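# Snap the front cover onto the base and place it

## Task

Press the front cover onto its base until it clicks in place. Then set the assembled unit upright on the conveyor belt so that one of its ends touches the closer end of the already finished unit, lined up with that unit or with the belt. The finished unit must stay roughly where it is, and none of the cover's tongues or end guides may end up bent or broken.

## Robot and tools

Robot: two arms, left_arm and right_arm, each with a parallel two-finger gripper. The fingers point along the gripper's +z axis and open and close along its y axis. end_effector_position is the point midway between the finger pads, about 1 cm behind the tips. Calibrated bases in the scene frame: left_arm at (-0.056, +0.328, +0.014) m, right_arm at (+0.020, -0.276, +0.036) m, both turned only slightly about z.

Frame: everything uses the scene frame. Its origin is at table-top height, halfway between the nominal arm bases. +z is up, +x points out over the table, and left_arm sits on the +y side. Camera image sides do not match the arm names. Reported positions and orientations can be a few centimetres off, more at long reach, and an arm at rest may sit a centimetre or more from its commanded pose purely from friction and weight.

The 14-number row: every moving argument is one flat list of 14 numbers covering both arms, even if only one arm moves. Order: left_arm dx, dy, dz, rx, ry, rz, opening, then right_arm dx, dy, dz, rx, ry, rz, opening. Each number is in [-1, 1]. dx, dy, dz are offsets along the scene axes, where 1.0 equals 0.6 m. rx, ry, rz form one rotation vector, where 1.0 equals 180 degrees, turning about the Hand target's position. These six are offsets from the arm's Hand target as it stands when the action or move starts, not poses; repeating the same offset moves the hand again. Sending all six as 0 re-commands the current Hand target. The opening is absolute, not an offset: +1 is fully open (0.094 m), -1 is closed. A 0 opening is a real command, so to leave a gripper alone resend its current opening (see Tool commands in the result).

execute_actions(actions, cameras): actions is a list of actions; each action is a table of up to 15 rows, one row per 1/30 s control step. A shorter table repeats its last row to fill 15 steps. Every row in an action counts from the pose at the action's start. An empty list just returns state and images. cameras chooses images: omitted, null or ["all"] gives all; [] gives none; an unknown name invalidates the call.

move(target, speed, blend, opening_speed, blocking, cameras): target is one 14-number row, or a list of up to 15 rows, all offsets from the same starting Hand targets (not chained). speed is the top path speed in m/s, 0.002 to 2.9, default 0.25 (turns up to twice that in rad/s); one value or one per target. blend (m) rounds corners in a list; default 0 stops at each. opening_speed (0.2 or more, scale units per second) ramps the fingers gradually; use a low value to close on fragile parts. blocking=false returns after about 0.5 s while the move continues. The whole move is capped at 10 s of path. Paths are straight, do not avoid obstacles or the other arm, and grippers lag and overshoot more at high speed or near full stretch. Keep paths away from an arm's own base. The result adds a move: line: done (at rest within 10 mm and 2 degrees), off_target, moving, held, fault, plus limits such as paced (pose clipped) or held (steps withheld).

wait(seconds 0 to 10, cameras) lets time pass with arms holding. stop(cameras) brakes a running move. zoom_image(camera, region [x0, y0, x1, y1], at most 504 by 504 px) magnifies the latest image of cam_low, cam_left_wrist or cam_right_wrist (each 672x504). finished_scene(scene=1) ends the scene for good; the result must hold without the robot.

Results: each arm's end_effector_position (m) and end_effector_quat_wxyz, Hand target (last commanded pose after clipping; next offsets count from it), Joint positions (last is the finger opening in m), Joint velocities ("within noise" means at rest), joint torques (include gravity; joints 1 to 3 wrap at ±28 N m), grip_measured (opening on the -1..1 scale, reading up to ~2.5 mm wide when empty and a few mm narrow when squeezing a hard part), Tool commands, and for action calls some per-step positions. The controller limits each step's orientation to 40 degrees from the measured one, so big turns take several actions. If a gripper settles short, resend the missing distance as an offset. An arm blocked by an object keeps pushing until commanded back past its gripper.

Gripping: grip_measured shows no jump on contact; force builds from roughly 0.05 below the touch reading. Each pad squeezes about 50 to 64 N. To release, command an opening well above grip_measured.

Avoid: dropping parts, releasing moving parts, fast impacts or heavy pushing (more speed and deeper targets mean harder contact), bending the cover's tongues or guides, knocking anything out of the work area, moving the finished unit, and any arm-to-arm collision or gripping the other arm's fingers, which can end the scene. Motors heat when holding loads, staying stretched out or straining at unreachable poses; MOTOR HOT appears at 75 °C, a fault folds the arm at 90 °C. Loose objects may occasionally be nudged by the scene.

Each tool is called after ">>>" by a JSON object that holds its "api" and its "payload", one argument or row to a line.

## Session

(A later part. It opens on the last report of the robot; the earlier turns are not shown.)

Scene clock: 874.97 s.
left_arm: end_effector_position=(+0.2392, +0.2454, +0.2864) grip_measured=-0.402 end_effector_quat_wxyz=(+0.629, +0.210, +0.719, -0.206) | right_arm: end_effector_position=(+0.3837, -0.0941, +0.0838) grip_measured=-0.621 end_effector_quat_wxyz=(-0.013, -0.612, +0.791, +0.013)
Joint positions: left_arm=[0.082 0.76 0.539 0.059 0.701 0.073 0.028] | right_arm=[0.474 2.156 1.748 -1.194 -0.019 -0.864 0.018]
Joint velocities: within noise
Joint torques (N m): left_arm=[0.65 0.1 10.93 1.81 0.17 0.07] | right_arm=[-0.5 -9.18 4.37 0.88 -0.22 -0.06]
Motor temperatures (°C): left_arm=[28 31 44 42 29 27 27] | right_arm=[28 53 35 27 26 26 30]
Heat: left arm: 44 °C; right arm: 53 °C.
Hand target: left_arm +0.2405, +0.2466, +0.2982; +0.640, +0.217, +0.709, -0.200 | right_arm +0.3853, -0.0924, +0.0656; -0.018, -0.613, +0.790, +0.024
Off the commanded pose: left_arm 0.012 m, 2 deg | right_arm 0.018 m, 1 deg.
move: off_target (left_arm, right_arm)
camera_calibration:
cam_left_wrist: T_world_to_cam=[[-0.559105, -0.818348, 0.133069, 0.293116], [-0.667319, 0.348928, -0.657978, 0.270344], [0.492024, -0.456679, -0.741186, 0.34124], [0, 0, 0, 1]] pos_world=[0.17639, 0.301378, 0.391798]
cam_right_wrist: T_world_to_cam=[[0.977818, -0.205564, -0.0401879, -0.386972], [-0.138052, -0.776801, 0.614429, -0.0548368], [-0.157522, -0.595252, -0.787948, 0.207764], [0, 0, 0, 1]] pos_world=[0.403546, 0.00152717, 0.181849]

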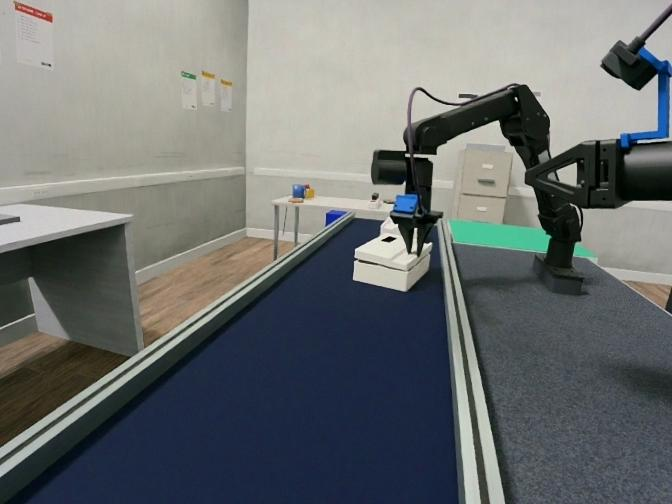

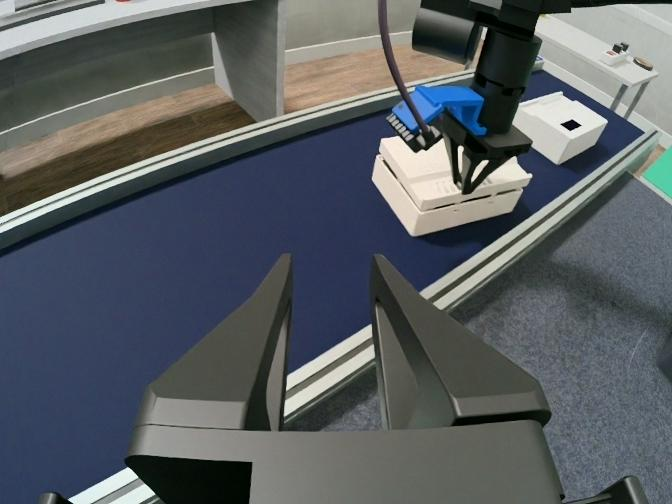

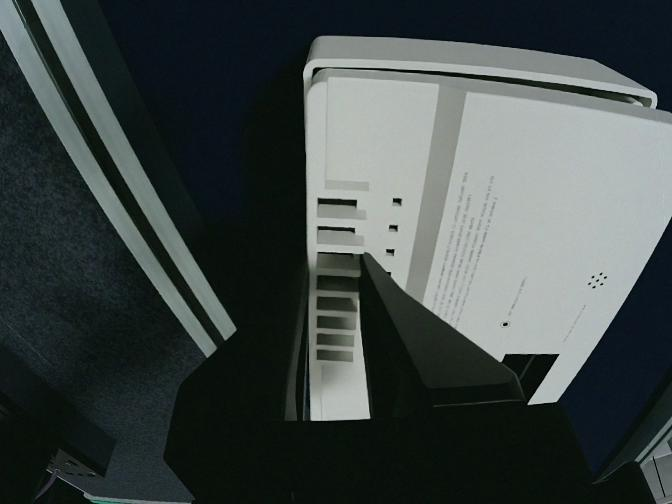

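>>> {"api": "move", "payload": {
  "target": [
    [0,0,0,0,0,0,-0.4, 0.001,0.002,0.07,0,0,0,-1],
    [0,0,0,0,0,0,-0.4, -0.0018,0.003,0.042,0,0,0,-1],
    [0,0,0,0,0,0,-0.4, 0.0005,0.003,0.006,0,0,0,-1]
  ],
  "speed": 0.06
}}

>>> {"api": "zoom_image", "payload": {
  "camera": "cam_left_wrist",
  "region": [365, 120, 535, 245]
}}

>>> {"api": "zoom_image", "payload": {
  "camera": "cam_left_wrist",
  "region": [365, 130, 435, 215]
}}

>>> {"api": "zoom_image", "payload": {
  "camera": "cam_low",
  "region": [345, 225, 440, 295]
}}

Scene clock: 909.00 s.
left_arm: end_effector_position=(+0.2392, +0.2454, +0.2864) grip_measured=-0.402 end_effector_quat_wxyz=(+0.629, +0.210, +0.719, -0.206) | right_arm: end_effector_position=(+0.3845, -0.0945, +0.0836) grip_measured=-0.621 end_effector_quat_wxyz=(-0.018, -0.612, +0.791, +0.012)
Joint positions: left_arm=[0.082 0.76 0.539 0.059 0.701 0.073 0.028] | right_arm=[0.474 2.167 1.764 -1.208 -0.016 -0.864 0.018]
Joint velocities: within noise
Joint torques (N m): left_arm=[0.66 0.1 10.88 1.81 0.16 0.07] | right_arm=[-0.12 -9.85 4.45 0.84 -0.25 -0.03]
Motor temperatures (°C): left_arm=[28 31 44 42 29 27 27] | right_arm=[28 52 36 27 26 26 30]
Heat: left arm: 44 °C; right arm: 52 °C.
Hand target: left_arm +0.2405, +0.2466, +0.2982; +0.640, +0.217, +0.709, -0.200 | right_arm +0.3857, -0.0906, +0.0691; -0.018, -0.613, +0.790, +0.024
Off the commanded pose: left_arm 0.012 m, 2 deg | right_arm 0.015 m, 1 deg.
move: off_target (left_arm, right_arm)
camera_calibration:
cam_left_wrist: T_world_to_cam=[[-0.559105, -0.818348, 0.133069, 0.293116], [-0.667319, 0.348928, -0.657978, 0.270344], [0.492024, -0.456679, -0.741186, 0.34124], [0, 0, 0, 1]] pos_world=[0.17639, 0.301378, 0.391798]
cam_right_wrist: T_world_to_cam=[[0.977496, -0.206116, -0.044916, -0.387367], [-0.134442, -0.772757, 0.6203, -0.0564318], [-0.162563, -0.600303, -0.783077, 0.20856], [0, 0, 0, 1]] pos_world=[0.404967, 0.00174833, 0.180924]

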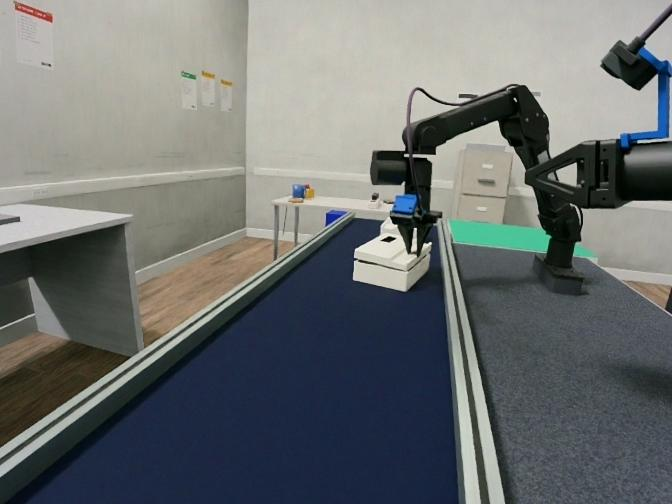

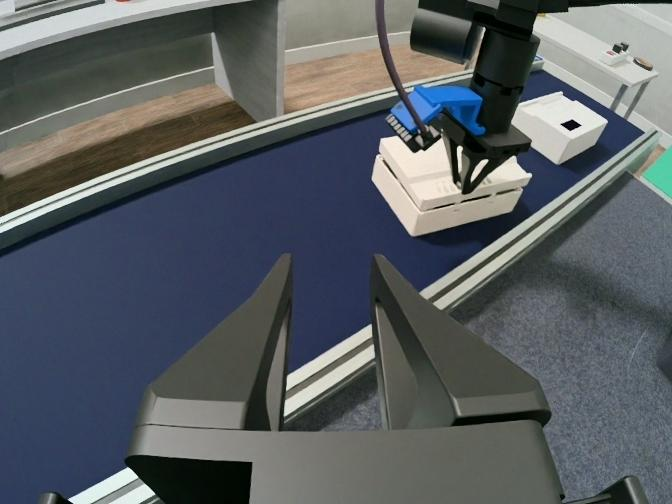

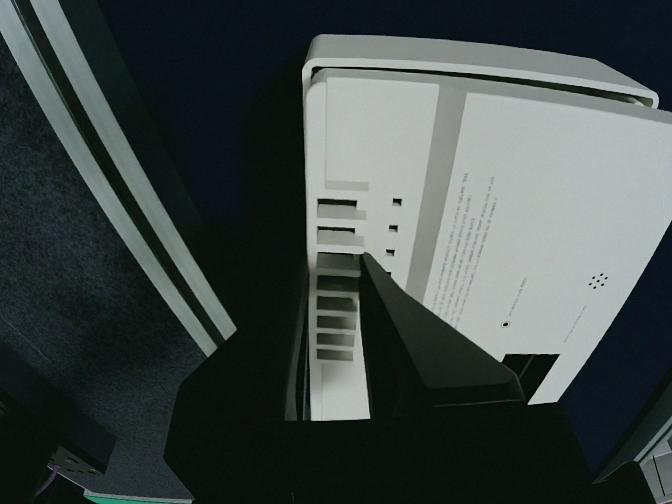

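Scaled by 2.965 from the camera's 672x504 image, which has a finer 960x720 frame.

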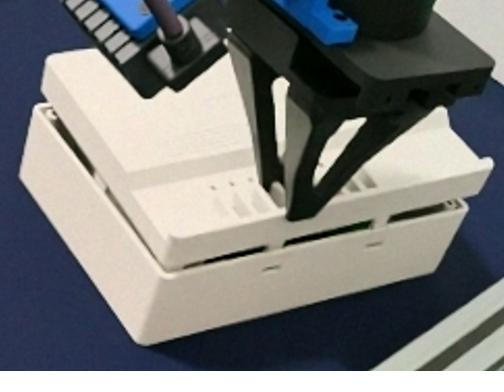

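Scaled by 5.929 from the camera's 672x504 image, which has a finer 960x720 frame.

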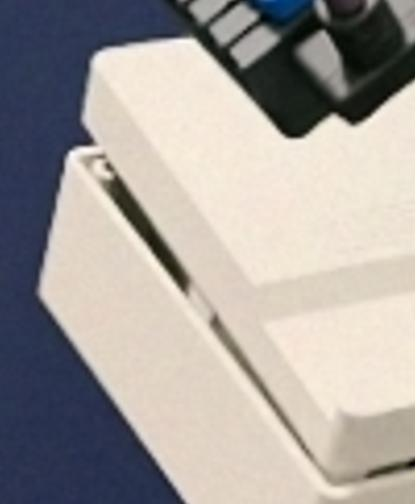

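Scaled by 5.305 from the camera's 672x504 image, which has a finer 960x720 frame.

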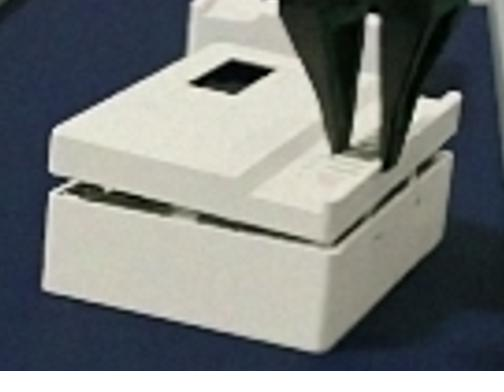

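>>> {"api": "move", "payload": {
  "target": [
    [0,0,0,0,0,0,-0.4, 0.0005,0.002,-0.03,0,0,0,-1]
  ],
  "speed": 0.05
}}

>>> {"api": "zoom_image", "payload": {
  "camera": "cam_left_wrist",
  "region": [365, 120, 535, 245]
}}

>>> {"api": "zoom_image", "payload": {
  "camera": "cam_low",
  "region": [345, 225, 440, 295]
}}

Scene clock: 915.87 s.
left_arm: end_effector_position=(+0.2392, +0.2454, +0.2864) grip_measured=-0.402 end_effector_quat_wxyz=(+0.629, +0.210, +0.719, -0.206) | right_arm: end_effector_position=(+0.3868, -0.0955, +0.0783) grip_measured=-0.621 end_effector_quat_wxyz=(-0.014, -0.611, +0.791, +0.006)
Joint positions: left_arm=[0.082 0.76 0.539 0.059 0.701 0.073 0.028] | right_arm=[0.474 2.166 1.742 -1.176 -0.005 -0.863 0.018]
Joint velocities: within noise
Joint torques (N m): left_arm=[0.68 0.12 10.89 1.82 0.16 0.07] | right_arm=[0.09 -8.66 2.99 1.16 -0.34 -0.02]
Motor temperatures (°C): left_arm=[28 30 44 42 29 27 27] | right_arm=[28 51 35 27 26 26 30]
Heat: left arm: 44 °C; right arm: 51 °C.
Hand target: left_arm +0.2405, +0.2466, +0.2982; +0.640, +0.217, +0.709, -0.200 | right_arm +0.3859, -0.0894, +0.0512; -0.018, -0.613, +0.790, +0.024
Off the commanded pose: left_arm 0.012 m, 2 deg | right_arm 0.028 m, 2 deg.
move: off_target (left_arm, right_arm)
camera_calibration:
cam_left_wrist: T_world_to_cam=[[-0.559105, -0.818348, 0.133069, 0.293116], [-0.667319, 0.348928, -0.657978, 0.270344], [0.492024, -0.456679, -0.741186, 0.34124], [0, 0, 0, 1]] pos_world=[0.17639, 0.301378, 0.391798]
cam_right_wrist: T_world_to_cam=[[0.97788, -0.207051, -0.0296605, -0.39148], [-0.144024, -0.769365, 0.622362, -0.0497216], [-0.151681, -0.604324, -0.782167, 0.199522], [0, 0, 0, 1]] pos_world=[0.405924, 0.00126572, 0.175393]

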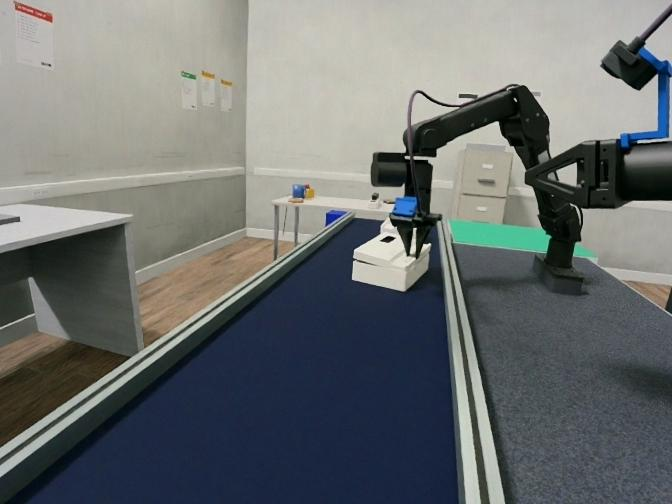

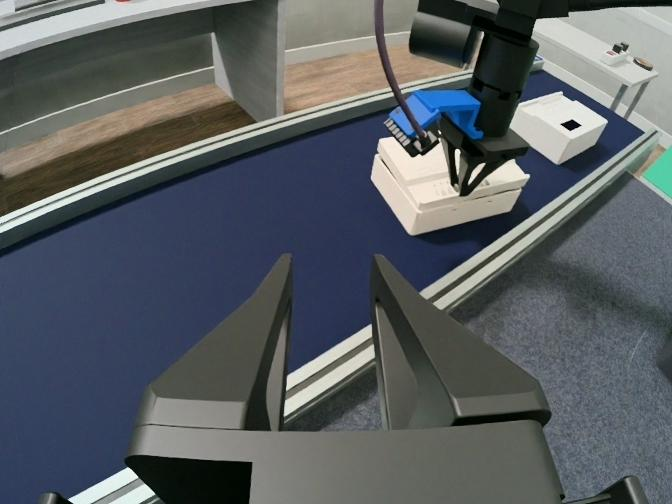

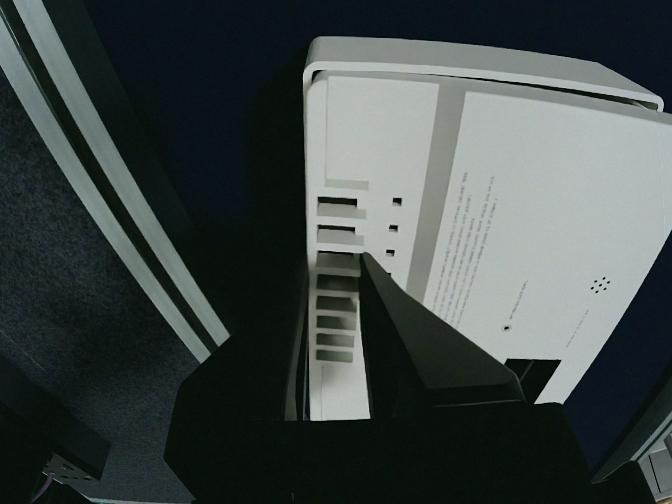

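Scaled by 2.965 from the camera's 672x504 image, which has a finer 960x720 frame.

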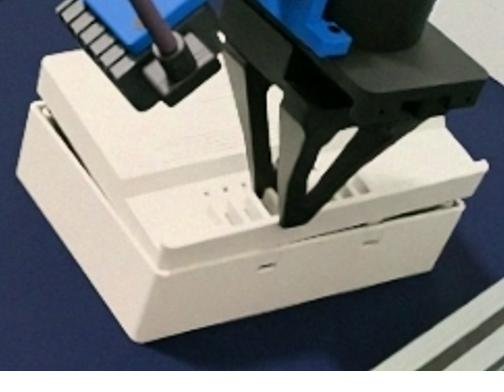

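Scaled by 5.305 from the camera's 672x504 image, which has a finer 960x720 frame.

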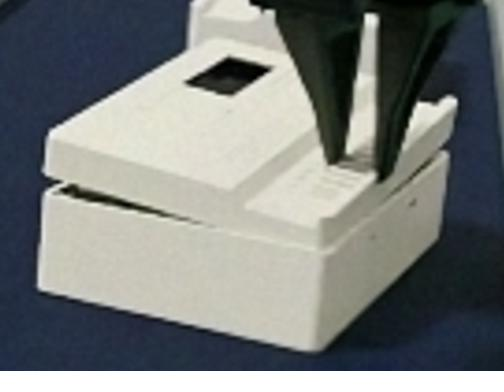

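>>> {"api": "move", "payload": {
  "target": [
    [0,0,0,0,0,0,-0.4, 0.001,-0.006,0.04,0,0,0,-1],
    [0,0,0,0,0,0,-0.4, 0.001,-0.006,0.04,0,0,0,-0.4],
    [0,0,0,0,0,0,-0.4, 0.001,-0.006,0.15,0,0,0,-0.4]
  ],
  "speed": 0.06,
  "opening_speed": 0.3
}}

>>> {"api": "zoom_image", "payload": {
  "camera": "cam_left_wrist",
  "region": [365, 120, 535, 245]
}}

>>> {"api": "zoom_image", "payload": {
  "camera": "cam_low",
  "region": [345, 225, 440, 295]
}}

>>> {"api": "zoom_image", "payload": {
  "camera": "cam_right_wrist",
  "region": [290, 0, 630, 360]
}}

Scene clock: 927.53 s.
left_arm: end_effector_position=(+0.2392, +0.2454, +0.2864) grip_measured=-0.402 end_effector_quat_wxyz=(+0.629, +0.210, +0.719, -0.206) | right_arm: end_effector_position=(+0.3845, -0.0952, +0.1372) grip_measured=-0.402 end_effector_quat_wxyz=(-0.024, -0.612, +0.791, +0.016)
Joint positions: left_arm=[0.082 0.76 0.539 0.059 0.701 0.073 0.028] | right_arm=[0.47 2.166 1.976 -1.433 -0.021 -0.868 0.028]
Joint velocities: within noise
Joint torques (N m): left_arm=[0.64 0.09 10.91 1.82 0.16 0.08] | right_arm=[-0.29 -11.38 7.25 0.28 -0.2 -0.06]
Motor temperatures (°C): left_arm=[28 30 44 42 29 27 27] | right_arm=[28 50 36 27 26 26 30]
Heat: left arm: 44 °C; right arm: 50 °C.
Hand target: left_arm +0.2405, +0.2466, +0.2982; +0.640, +0.217, +0.709, -0.200 | right_arm +0.3864, -0.0929, +0.1412; -0.018, -0.613, +0.790, +0.024
Off the commanded pose: left_arm 0.012 m, 2 deg | right_arm 0.005 m, 1 deg.
move: off_target (left_arm)
camera_calibration:
cam_left_wrist: T_world_to_cam=[[-0.559105, -0.818348, 0.133069, 0.293116], [-0.667319, 0.348928, -0.657978, 0.270344], [0.492024, -0.456679, -0.741186, 0.34124], [0, 0, 0, 1]] pos_world=[0.17639, 0.301378, 0.391798]
cam_right_wrist: T_world_to_cam=[[0.976807, -0.206058, -0.0582132, -0.383021], [-0.125768, -0.772159, 0.622859, -0.0938382], [-0.173295, -0.601092, -0.780165, 0.253762], [0, 0, 0, 1]] pos_world=[0.406311, 0.00115145, 0.234127]

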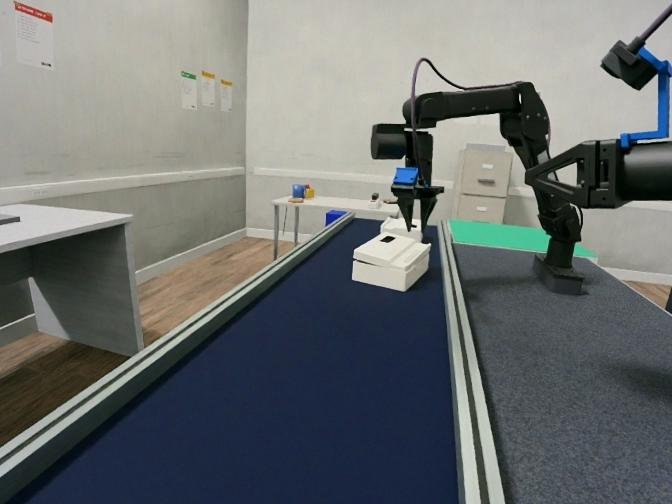

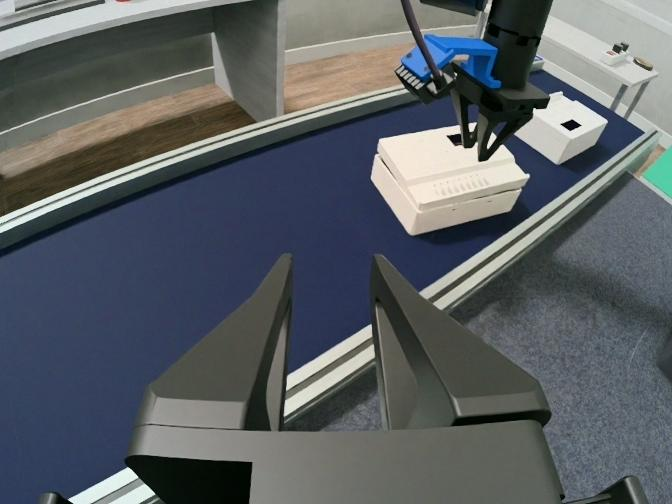

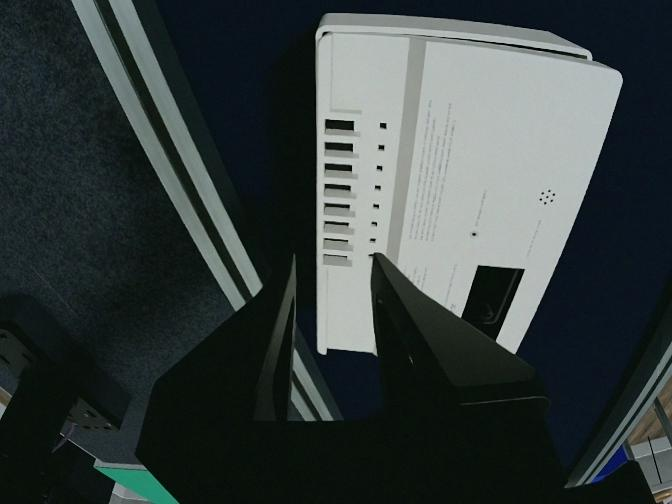

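Scaled by 2.965 from the camera's 672x504 image, which has a finer 960x720 frame.

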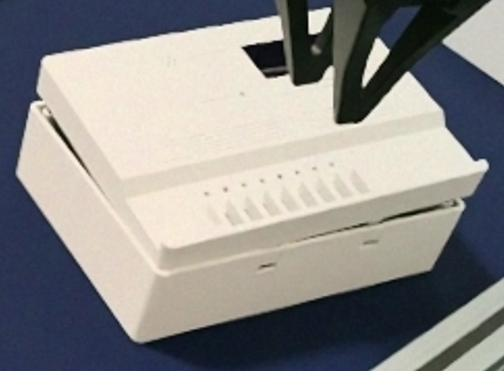

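Scaled by 5.305 from the camera's 672x504 image, which has a finer 960x720 frame.

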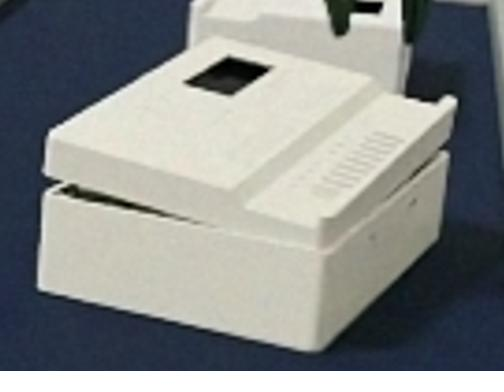

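Scaled by 1.400 from the camera's 672x504 image, which has a finer 960x720 frame.

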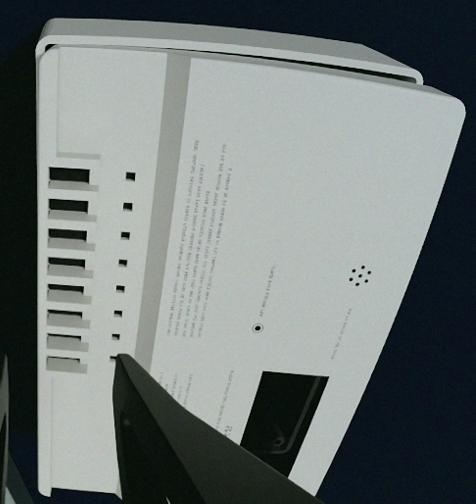

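>>> {"api": "zoom_image", "payload": {
  "camera": "cam_right_wrist",
  "region": [300, 0, 440, 120]
}}

>>> {"api": "zoom_image", "payload": {
  "camera": "cam_right_wrist",
  "region": [500, 0, 640, 120]
}}

>>> {"api": "zoom_image", "payload": {
  "camera": "cam_right_wrist",
  "region": [290, 240, 410, 370]
}}

Scaled by 3.600 from the camera's 672x504 image, which has a finer 960x720 frame.

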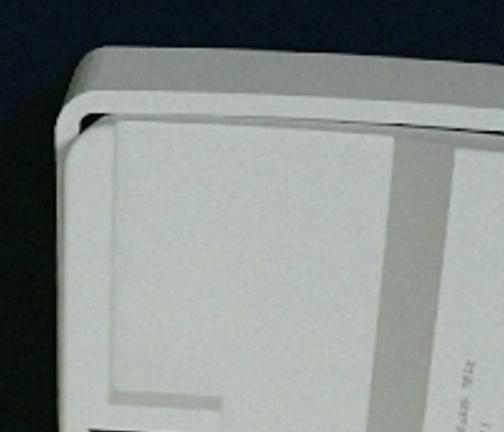

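Scaled by 3.600 from the camera's 672x504 image, which has a finer 960x720 frame.

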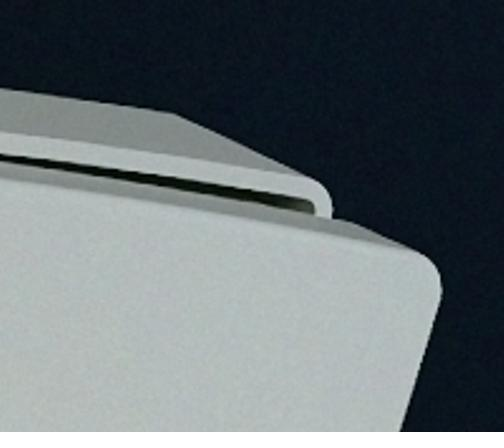

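Scaled by 3.877 from the camera's 672x504 image, which has a finer 960x720 frame.

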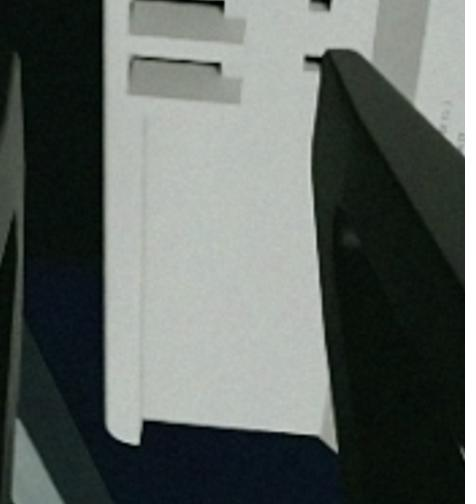

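>>> {"api": "move", "payload": {
  "target": [
    [0,0,0,0,0,0,-0.4, 0,0.0,-0.03,0,0,0,-0.25],
    [0,0,0,0,0,0,-0.4, 0,-0.0,-0.115,0,0,0,-0.25],
    [0,0,0,0,0,0,-0.4, 0,-0.0,-0.115,0,0,0,-0.95],
    [0,0,0,0,0,0,-0.4, 0,-0.0,-0.02,0,0,0,-0.95],
    [0,0,0,0,0,0,-0.4, 0,-0.0,-0.07,0,0,0,-0.95]
  ],
  "speed": 0.08,
  "opening_speed": 0.5
}}

>>> {"api": "zoom_image", "payload": {
  "camera": "cam_right_wrist",
  "region": [290, 0, 430, 120]
}}

>>> {"api": "zoom_image", "payload": {
  "camera": "cam_low",
  "region": [345, 225, 440, 295]
}}

>>> {"api": "zoom_image", "payload": {
  "camera": "cam_left_wrist",
  "region": [365, 120, 535, 245]
}}

Scene clock: 949.10 s.
left_arm: end_effector_position=(+0.2392, +0.2454, +0.2864) grip_measured=-0.402 end_effector_quat_wxyz=(+0.629, +0.210, +0.719, -0.206) | right_arm: end_effector_position=(+0.3878, -0.0946, +0.1056) grip_measured=-0.948 end_effector_quat_wxyz=(-0.017, -0.611, +0.791, +0.014)
Joint positions: left_arm=[0.082 0.76 0.539 0.059 0.701 0.073 0.028] | right_arm=[0.468 2.166 1.851 -1.294 -0.021 -0.869 0.002]
Joint velocities: within noise
Joint torques (N m): left_arm=[0.65 0.1 10.91 1.82 0.16 0.07] | right_arm=[-0.13 -11.15 4.7 0.58 -0.2 -0.05]
Motor temperatures (°C): left_arm=[28 30 44 42 29 27 27] | right_arm=[28 50 36 27 26 26 29]
Heat: left arm: 44 °C; right arm: 50 °C.
Hand target: left_arm +0.2405, +0.2466, +0.2982; +0.640, +0.217, +0.709, -0.200 | right_arm +0.3865, -0.0930, +0.0992; -0.018, -0.613, +0.790, +0.024
Off the commanded pose: left_arm 0.012 m, 2 deg | right_arm 0.007 m, 1 deg.
move: off_target (left_arm); target 3's new opening was sent with right_arm's hand 0.013 m and 2 deg from that target
camera_calibration:
cam_left_wrist: T_world_to_cam=[[-0.559105, -0.818348, 0.133069, 0.293116], [-0.667319, 0.348928, -0.657978, 0.270344], [0.492024, -0.456679, -0.741186, 0.34124], [0, 0, 0, 1]] pos_world=[0.17639, 0.301378, 0.391798]
cam_right_wrist: T_world_to_cam=[[0.977192, -0.207196, -0.0465312, -0.389462], [-0.135113, -0.775678, 0.616496, -0.0692935], [-0.163829, -0.596148, -0.785982, 0.227422], [0, 0, 0, 1]] pos_world=[0.408475, 0.00113281, 0.203346]

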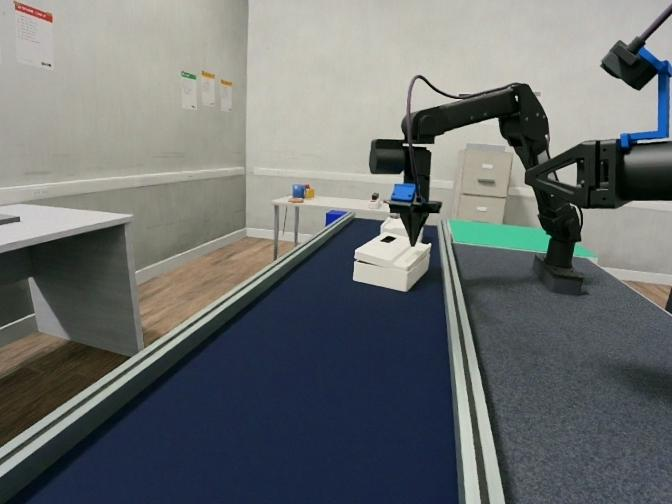

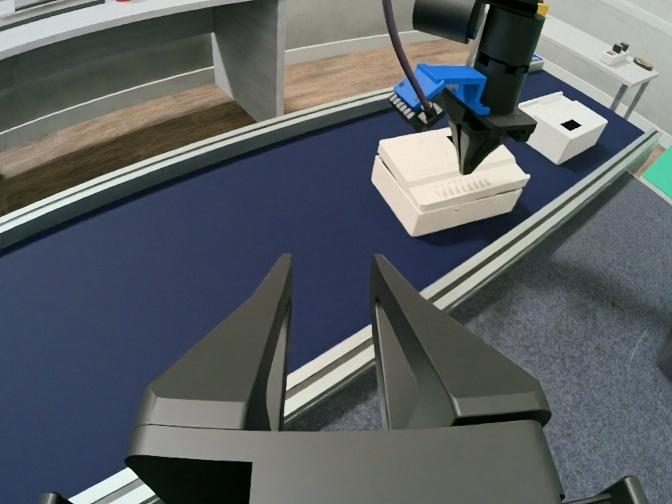

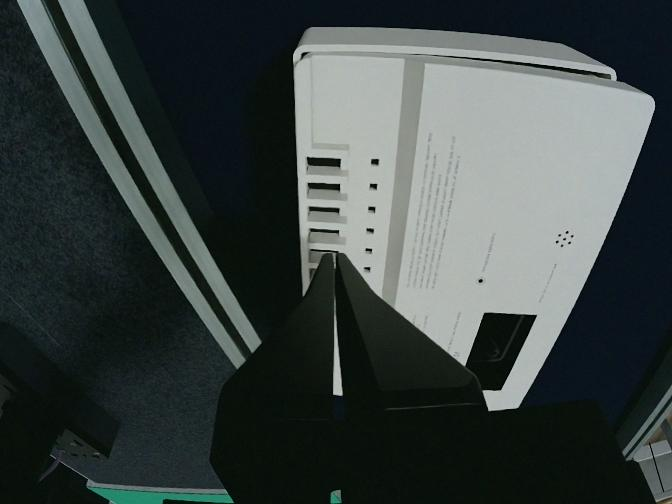

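Scaled by 3.600 from the camera's 672x504 image, which has a finer 960x720 frame.

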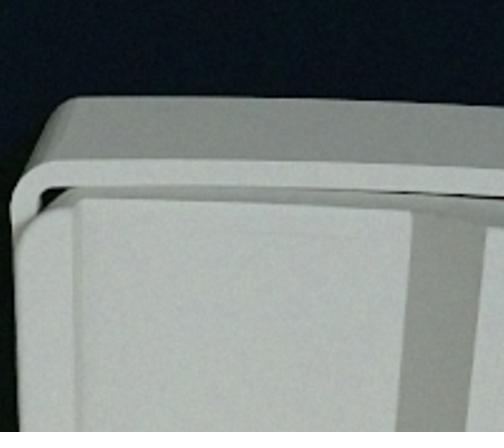

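Scaled by 5.305 from the camera's 672x504 image, which has a finer 960x720 frame.

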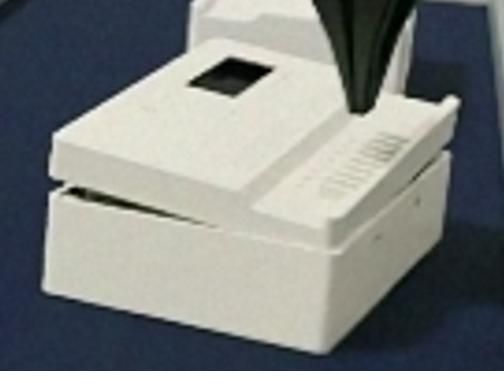

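Scaled by 2.965 from the camera's 672x504 image, which has a finer 960x720 frame.

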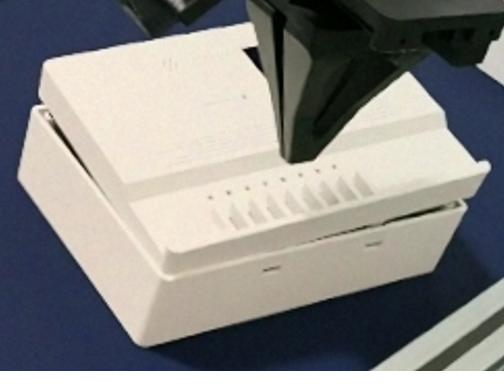

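>>> {"api": "move", "payload": {
  "target": [
    [0,0,0,0,0,0,-0.4, -0.003,0.0,0.03,0,0,0,-0.15],
    [0,0,0,0,0,0,-0.4, -0.003,0,-0.065,0,0,0,-0.15]
  ],
  "speed": 0.08,
  "cameras": ["cam_right_wrist","cam_left_wrist"]
}}

Scene clock: 957.50 s.
left_arm: end_effector_position=(+0.2392, +0.2454, +0.2864) grip_measured=-0.402 end_effector_quat_wxyz=(+0.629, +0.210, +0.719, -0.206) | right_arm: end_effector_position=(+0.3834, -0.0967, +0.0803) grip_measured=-0.152 end_effector_quat_wxyz=(-0.020, -0.611, +0.791, +0.015)
Joint positions: left_arm=[0.082 0.76 0.539 0.059 0.701 0.073 0.028] | right_arm=[0.468 2.166 1.749 -1.199 -0.021 -0.869 0.04]
Joint velocities: within noise
Joint torques (N m): left_arm=[0.65 0.09 10.92 1.82 0.16 0.08] | right_arm=[0.06 -9.8 3.03 1.12 -0.21 -0.04]
Motor temperatures (°C): left_arm=[28 30 44 42 29 27 27] | right_arm=[28 50 35 27 26 26 29]
Heat: left arm: 44 °C; right arm: 50 °C.
Hand target: left_arm +0.2405, +0.2466, +0.2982; +0.640, +0.217, +0.709, -0.200 | right_arm +0.3847, -0.0929, +0.0602; -0.018, -0.613, +0.790, +0.024
Off the commanded pose: left_arm 0.012 m, 2 deg | right_arm 0.021 m, 1 deg.
move: off_target (left_arm, right_arm)
camera_calibration:
cam_left_wrist: T_world_to_cam=[[-0.559105, -0.818348, 0.133069, 0.293116], [-0.667319, 0.348928, -0.657978, 0.270344], [0.492024, -0.456679, -0.741186, 0.34124], [0, 0, 0, 1]] pos_world=[0.17639, 0.301378, 0.391798]
cam_right_wrist: T_world_to_cam=[[0.976913, -0.207305, -0.0516396, -0.38621], [-0.131491, -0.773949, 0.619446, -0.0574076], [-0.16838, -0.598355, -0.783339, 0.20696], [0, 0, 0, 1]] pos_world=[0.404593, -0.000658114, 0.177737]
Images, in order (width x height): cam_left_wrist 672x504, cam_right_wrist 672x504.

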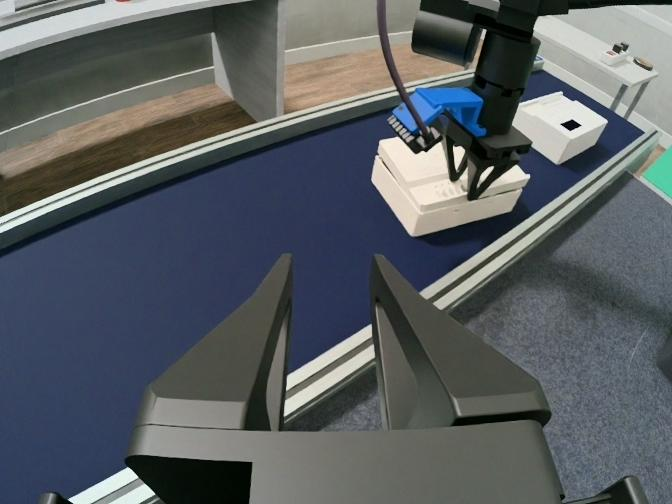

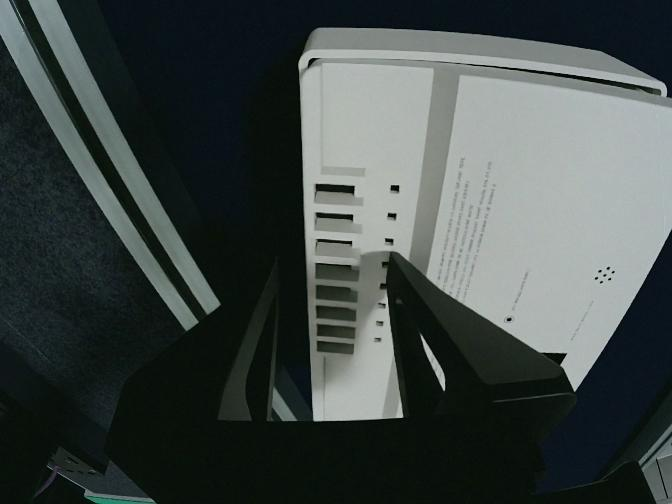

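>>> {"api": "move", "payload": {
  "target": [0,0,0,0,0,0,-0.4,0,0,0,0,0,0,-1],
  "opening_speed": 1.0,
  "cameras": ["cam_right_wrist"]
}}

Scene clock: 974.83 s.
left_arm: end_effector_position=(+0.2392, +0.2454, +0.2864) grip_measured=-0.402 end_effector_quat_wxyz=(+0.629, +0.210, +0.719, -0.206) | right_arm: end_effector_position=(+0.3852, -0.0968, +0.0788) grip_measured=-0.619 end_effector_quat_wxyz=(-0.017, -0.611, +0.791, +0.012)
Joint positions: left_arm=[0.082 0.76 0.539 0.059 0.701 0.073 0.028] | right_arm=[0.468 2.166 1.744 -1.186 -0.016 -0.869 0.018]
Joint velocities: within noise
Joint torques (N m): left_arm=[0.65 0.09 10.92 1.82 0.16 0.07] | right_arm=[0.03 -9.78 3.4 0.98 -0.25 -0.03]
Motor temperatures (°C): left_arm=[28 30 45 42 29 27 27] | right_arm=[28 49 34 27 26 26 28]
Heat: left arm: 45 °C; right arm: 49 °C.
Hand target: left_arm +0.2405, +0.2466, +0.2982; +0.640, +0.217, +0.709, -0.200 | right_arm +0.3846, -0.0930, +0.0602; -0.018, -0.613, +0.790, +0.024
Off the commanded pose: left_arm 0.012 m, 2 deg | right_arm 0.019 m, 1 deg.
move: off_target (left_arm, right_arm)
camera_calibration:
cam_right_wrist: T_world_to_cam=[[0.977388, -0.207165, -0.0423592, -0.389063], [-0.137004, -0.773024, 0.619407, -0.0540966], [-0.161064, -0.599597, -0.783927, 0.203078], [0, 0, 0, 1]] pos_world=[0.405563, -0.000653249, 0.176226]
Images, in order (width x height): cam_right_wrist 672x504.

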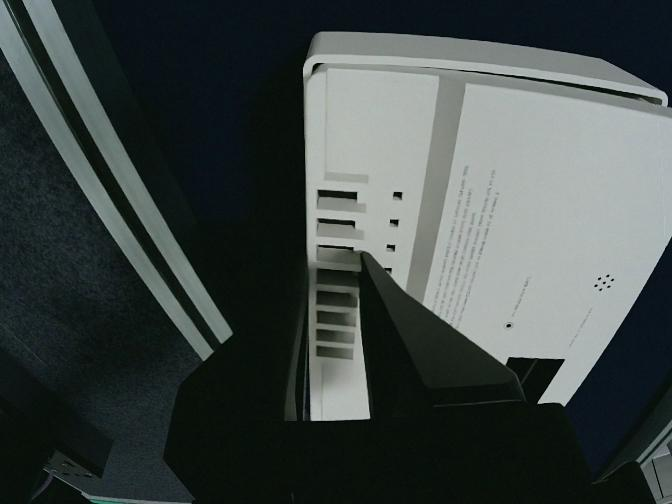

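>>> {"api": "move", "payload": {
  "target": [0,0,0,0,0,0,-0.4,0,0,0.06,0,0,0,-1],
  "speed": 0.06
}}

>>> {"api": "zoom_image", "payload": {
  "camera": "cam_low",
  "region": [345, 205, 460, 295]
}}

>>> {"api": "zoom_image", "payload": {
  "camera": "cam_left_wrist",
  "region": [355, 110, 535, 245]
}}

>>> {"api": "zoom_image", "payload": {
  "camera": "cam_right_wrist",
  "region": [290, 0, 670, 200]
}}

Scene clock: 982.50 s.
left_arm: end_effector_position=(+0.2392, +0.2454, +0.2864) grip_measured=-0.402 end_effector_quat_wxyz=(+0.629, +0.210, +0.719, -0.206) | right_arm: end_effector_position=(+0.3811, -0.0981, +0.0901) grip_measured=-0.619 end_effector_quat_wxyz=(-0.028, -0.611, +0.791, +0.016)
Joint positions: left_arm=[0.082 0.76 0.539 0.059 0.701 0.073 0.028] | right_arm=[0.468 2.166 1.788 -1.254 -0.019 -0.869 0.018]
Joint velocities: within noise
Joint torques (N m): left_arm=[0.66 0.1 10.91 1.82 0.16 0.07] | right_arm=[0.02 -11.55 7.56 0.3 -0.23 -0.03]
Motor temperatures (°C): left_arm=[28 30 45 42 29 27 27] | right_arm=[28 48 35 27 26 26 29]
Heat: left arm: 45 °C; right arm: 48 °C.
Hand target: left_arm +0.2405, +0.2466, +0.2982; +0.640, +0.217, +0.709, -0.200 | right_arm +0.3847, -0.0929, +0.0962; -0.018, -0.613, +0.790, +0.024
Off the commanded pose: left_arm 0.012 m, 2 deg | right_arm 0.009 m, 1 deg.
move: off_target (left_arm)
camera_calibration:
cam_left_wrist: T_world_to_cam=[[-0.559105, -0.818348, 0.133069, 0.293116], [-0.667319, 0.348928, -0.657978, 0.270344], [0.492024, -0.456679, -0.741186, 0.34124], [0, 0, 0, 1]] pos_world=[0.17639, 0.301378, 0.391798]
cam_right_wrist: T_world_to_cam=[[0.976101, -0.207734, -0.0638178, -0.382456], [-0.12245, -0.768356, 0.6282, -0.0685435], [-0.179534, -0.605372, -0.77543, 0.216207], [0, 0, 0, 1]] pos_world=[0.403739, -0.00122922, 0.186305]

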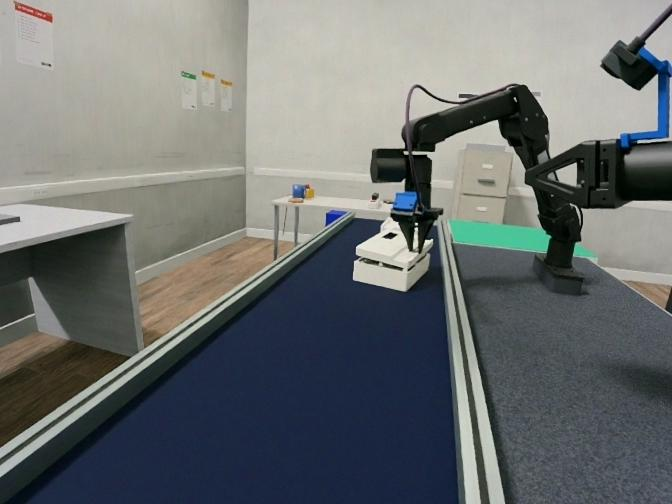

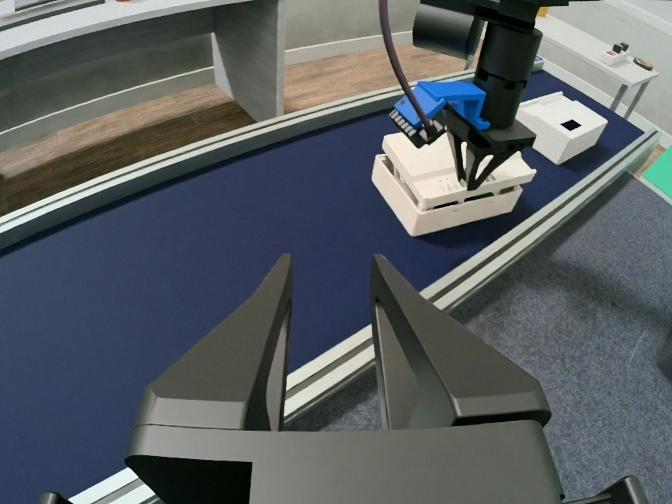

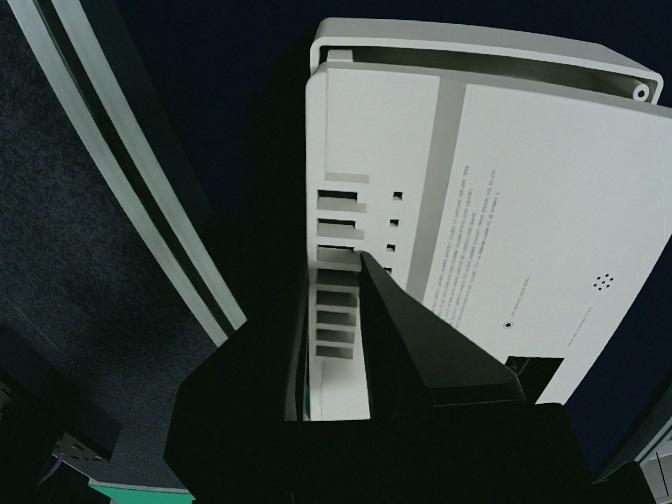

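Scaled by 4.383 from the camera's 672x504 image, which has a finer 960x720 frame.

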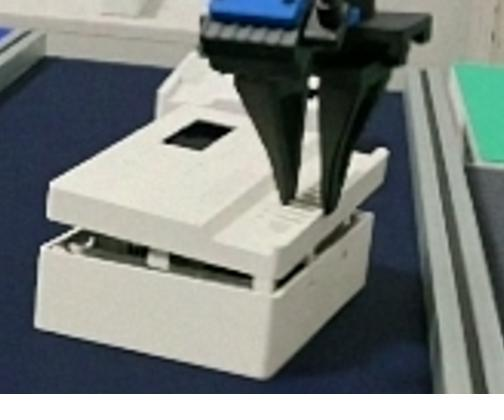

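Scaled by 2.800 from the camera's 672x504 image, which has a finer 960x720 frame.

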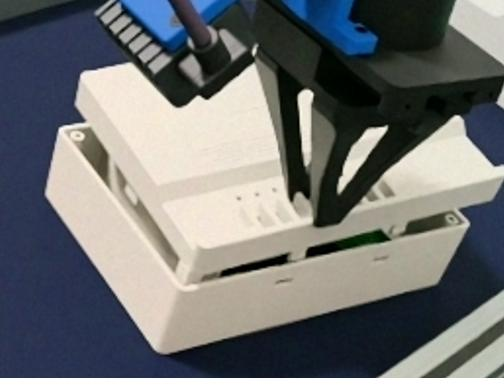

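Scaled by 1.326 from the camera's 672x504 image, which has a finer 960x720 frame.

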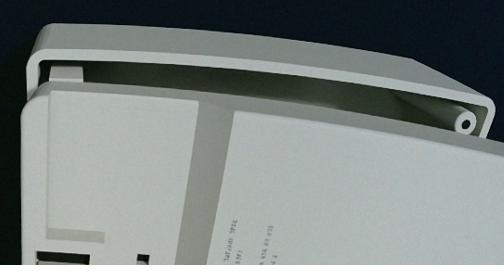

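>>> {"api": "move", "payload": {
  "target": [
    [0,0,0,0,0,0,-0.4,0.003,0.0085,0.04,0,0,0,-1],
    [0,0,0,0,0,0,-0.4,0.003,0.0085,0.0,0,0,0,-1]
  ],
  "speed": 0.08
}}

>>> {"api": "zoom_image", "payload": {
  "camera": "cam_low",
  "region": [345, 205, 460, 295]
}}

>>> {"api": "zoom_image", "payload": {
  "camera": "cam_left_wrist",
  "region": [355, 110, 535, 245]
}}

>>> {"api": "zoom_image", "payload": {
  "camera": "cam_right_wrist",
  "region": [290, 0, 670, 200]
}}

Scene clock: 990.43 s.
left_arm: end_effector_position=(+0.2392, +0.2454, +0.2864) grip_measured=-0.402 end_effector_quat_wxyz=(+0.629, +0.210, +0.719, -0.206) | right_arm: end_effector_position=(+0.3886, -0.0932, +0.1053) grip_measured=-0.619 end_effector_quat_wxyz=(-0.015, -0.612, +0.790, +0.013)
Joint positions: left_arm=[0.082 0.76 0.539 0.059 0.701 0.073 0.028] | right_arm=[0.471 2.168 1.853 -1.29 -0.019 -0.869 0.018]
Joint velocities: within noise
Joint torques (N m): left_arm=[0.66 0.09 10.91 1.81 0.16 0.07] | right_arm=[0.66 -10.55 4.92 0.63 -0.22 0.06]
Motor temperatures (°C): left_arm=[28 30 45 42 29 27 27] | right_arm=[28 49 36 27 26 26 29]
Heat: left arm: 45 °C; right arm: 49 °C.
Hand target: left_arm +0.2405, +0.2466, +0.2982; +0.640, +0.217, +0.709, -0.200 | right_arm +0.3865, -0.0879, +0.0962; -0.018, -0.613, +0.790, +0.024
Off the commanded pose: left_arm 0.012 m, 2 deg | right_arm 0.011 m, 1 deg.
move: off_target (left_arm, right_arm)
camera_calibration:
cam_left_wrist: T_world_to_cam=[[-0.559105, -0.818348, 0.133069, 0.293116], [-0.667319, 0.348928, -0.657978, 0.270344], [0.492024, -0.456679, -0.741186, 0.34124], [0, 0, 0, 1]] pos_world=[0.17639, 0.301378, 0.391798]
cam_right_wrist: T_world_to_cam=[[0.977956, -0.204482, -0.0423025, -0.390525], [-0.135689, -0.776298, 0.615589, -0.0677024], [-0.158716, -0.596278, -0.786932, 0.226308], [0, 0, 0, 1]] pos_world=[0.408648, 0.00253002, 0.203246]

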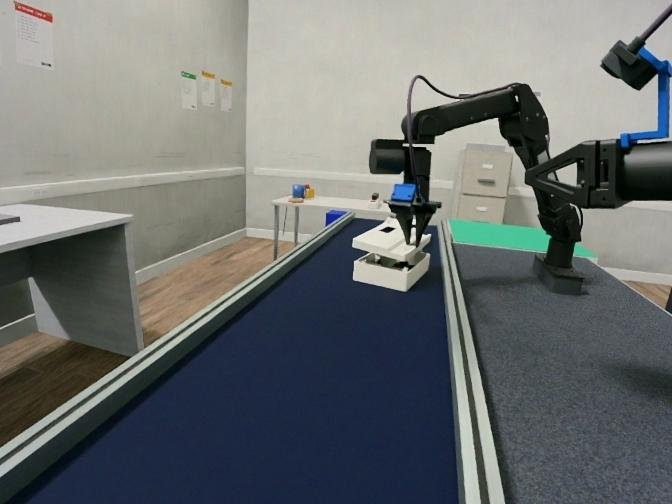

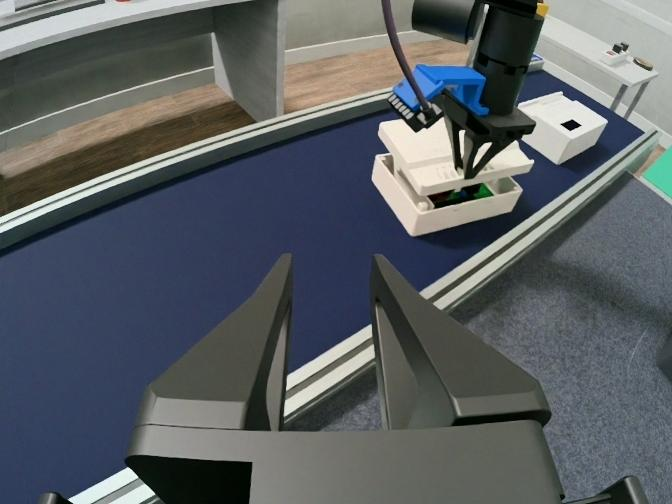

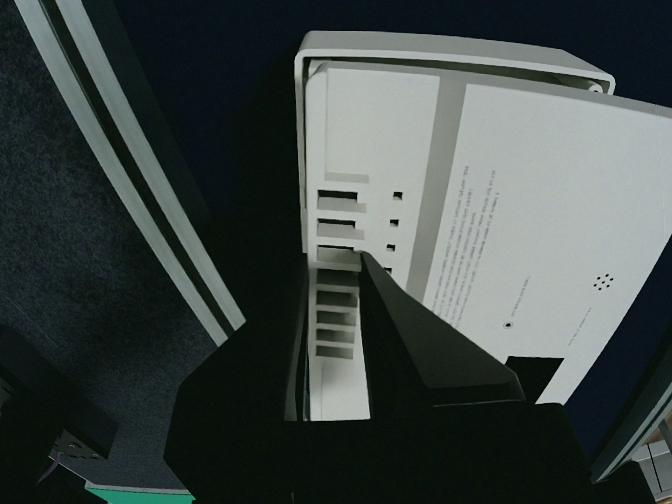

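Scaled by 4.383 from the camera's 672x504 image, which has a finer 960x720 frame.

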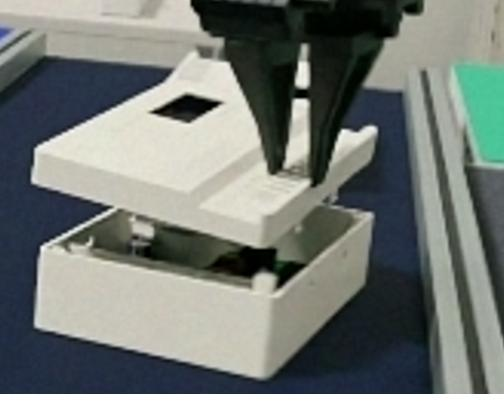

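Scaled by 2.800 from the camera's 672x504 image, which has a finer 960x720 frame.

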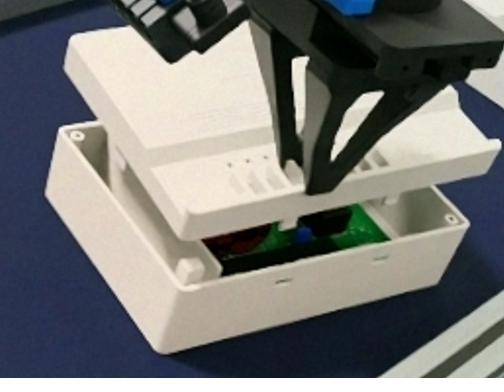

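Scaled by 1.326 from the camera's 672x504 image, which has a finer 960x720 frame.

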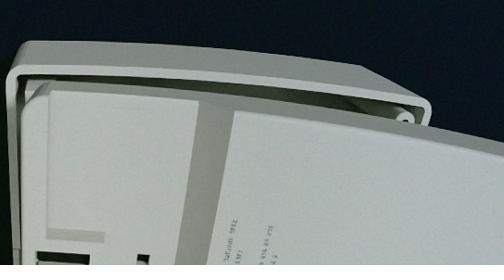

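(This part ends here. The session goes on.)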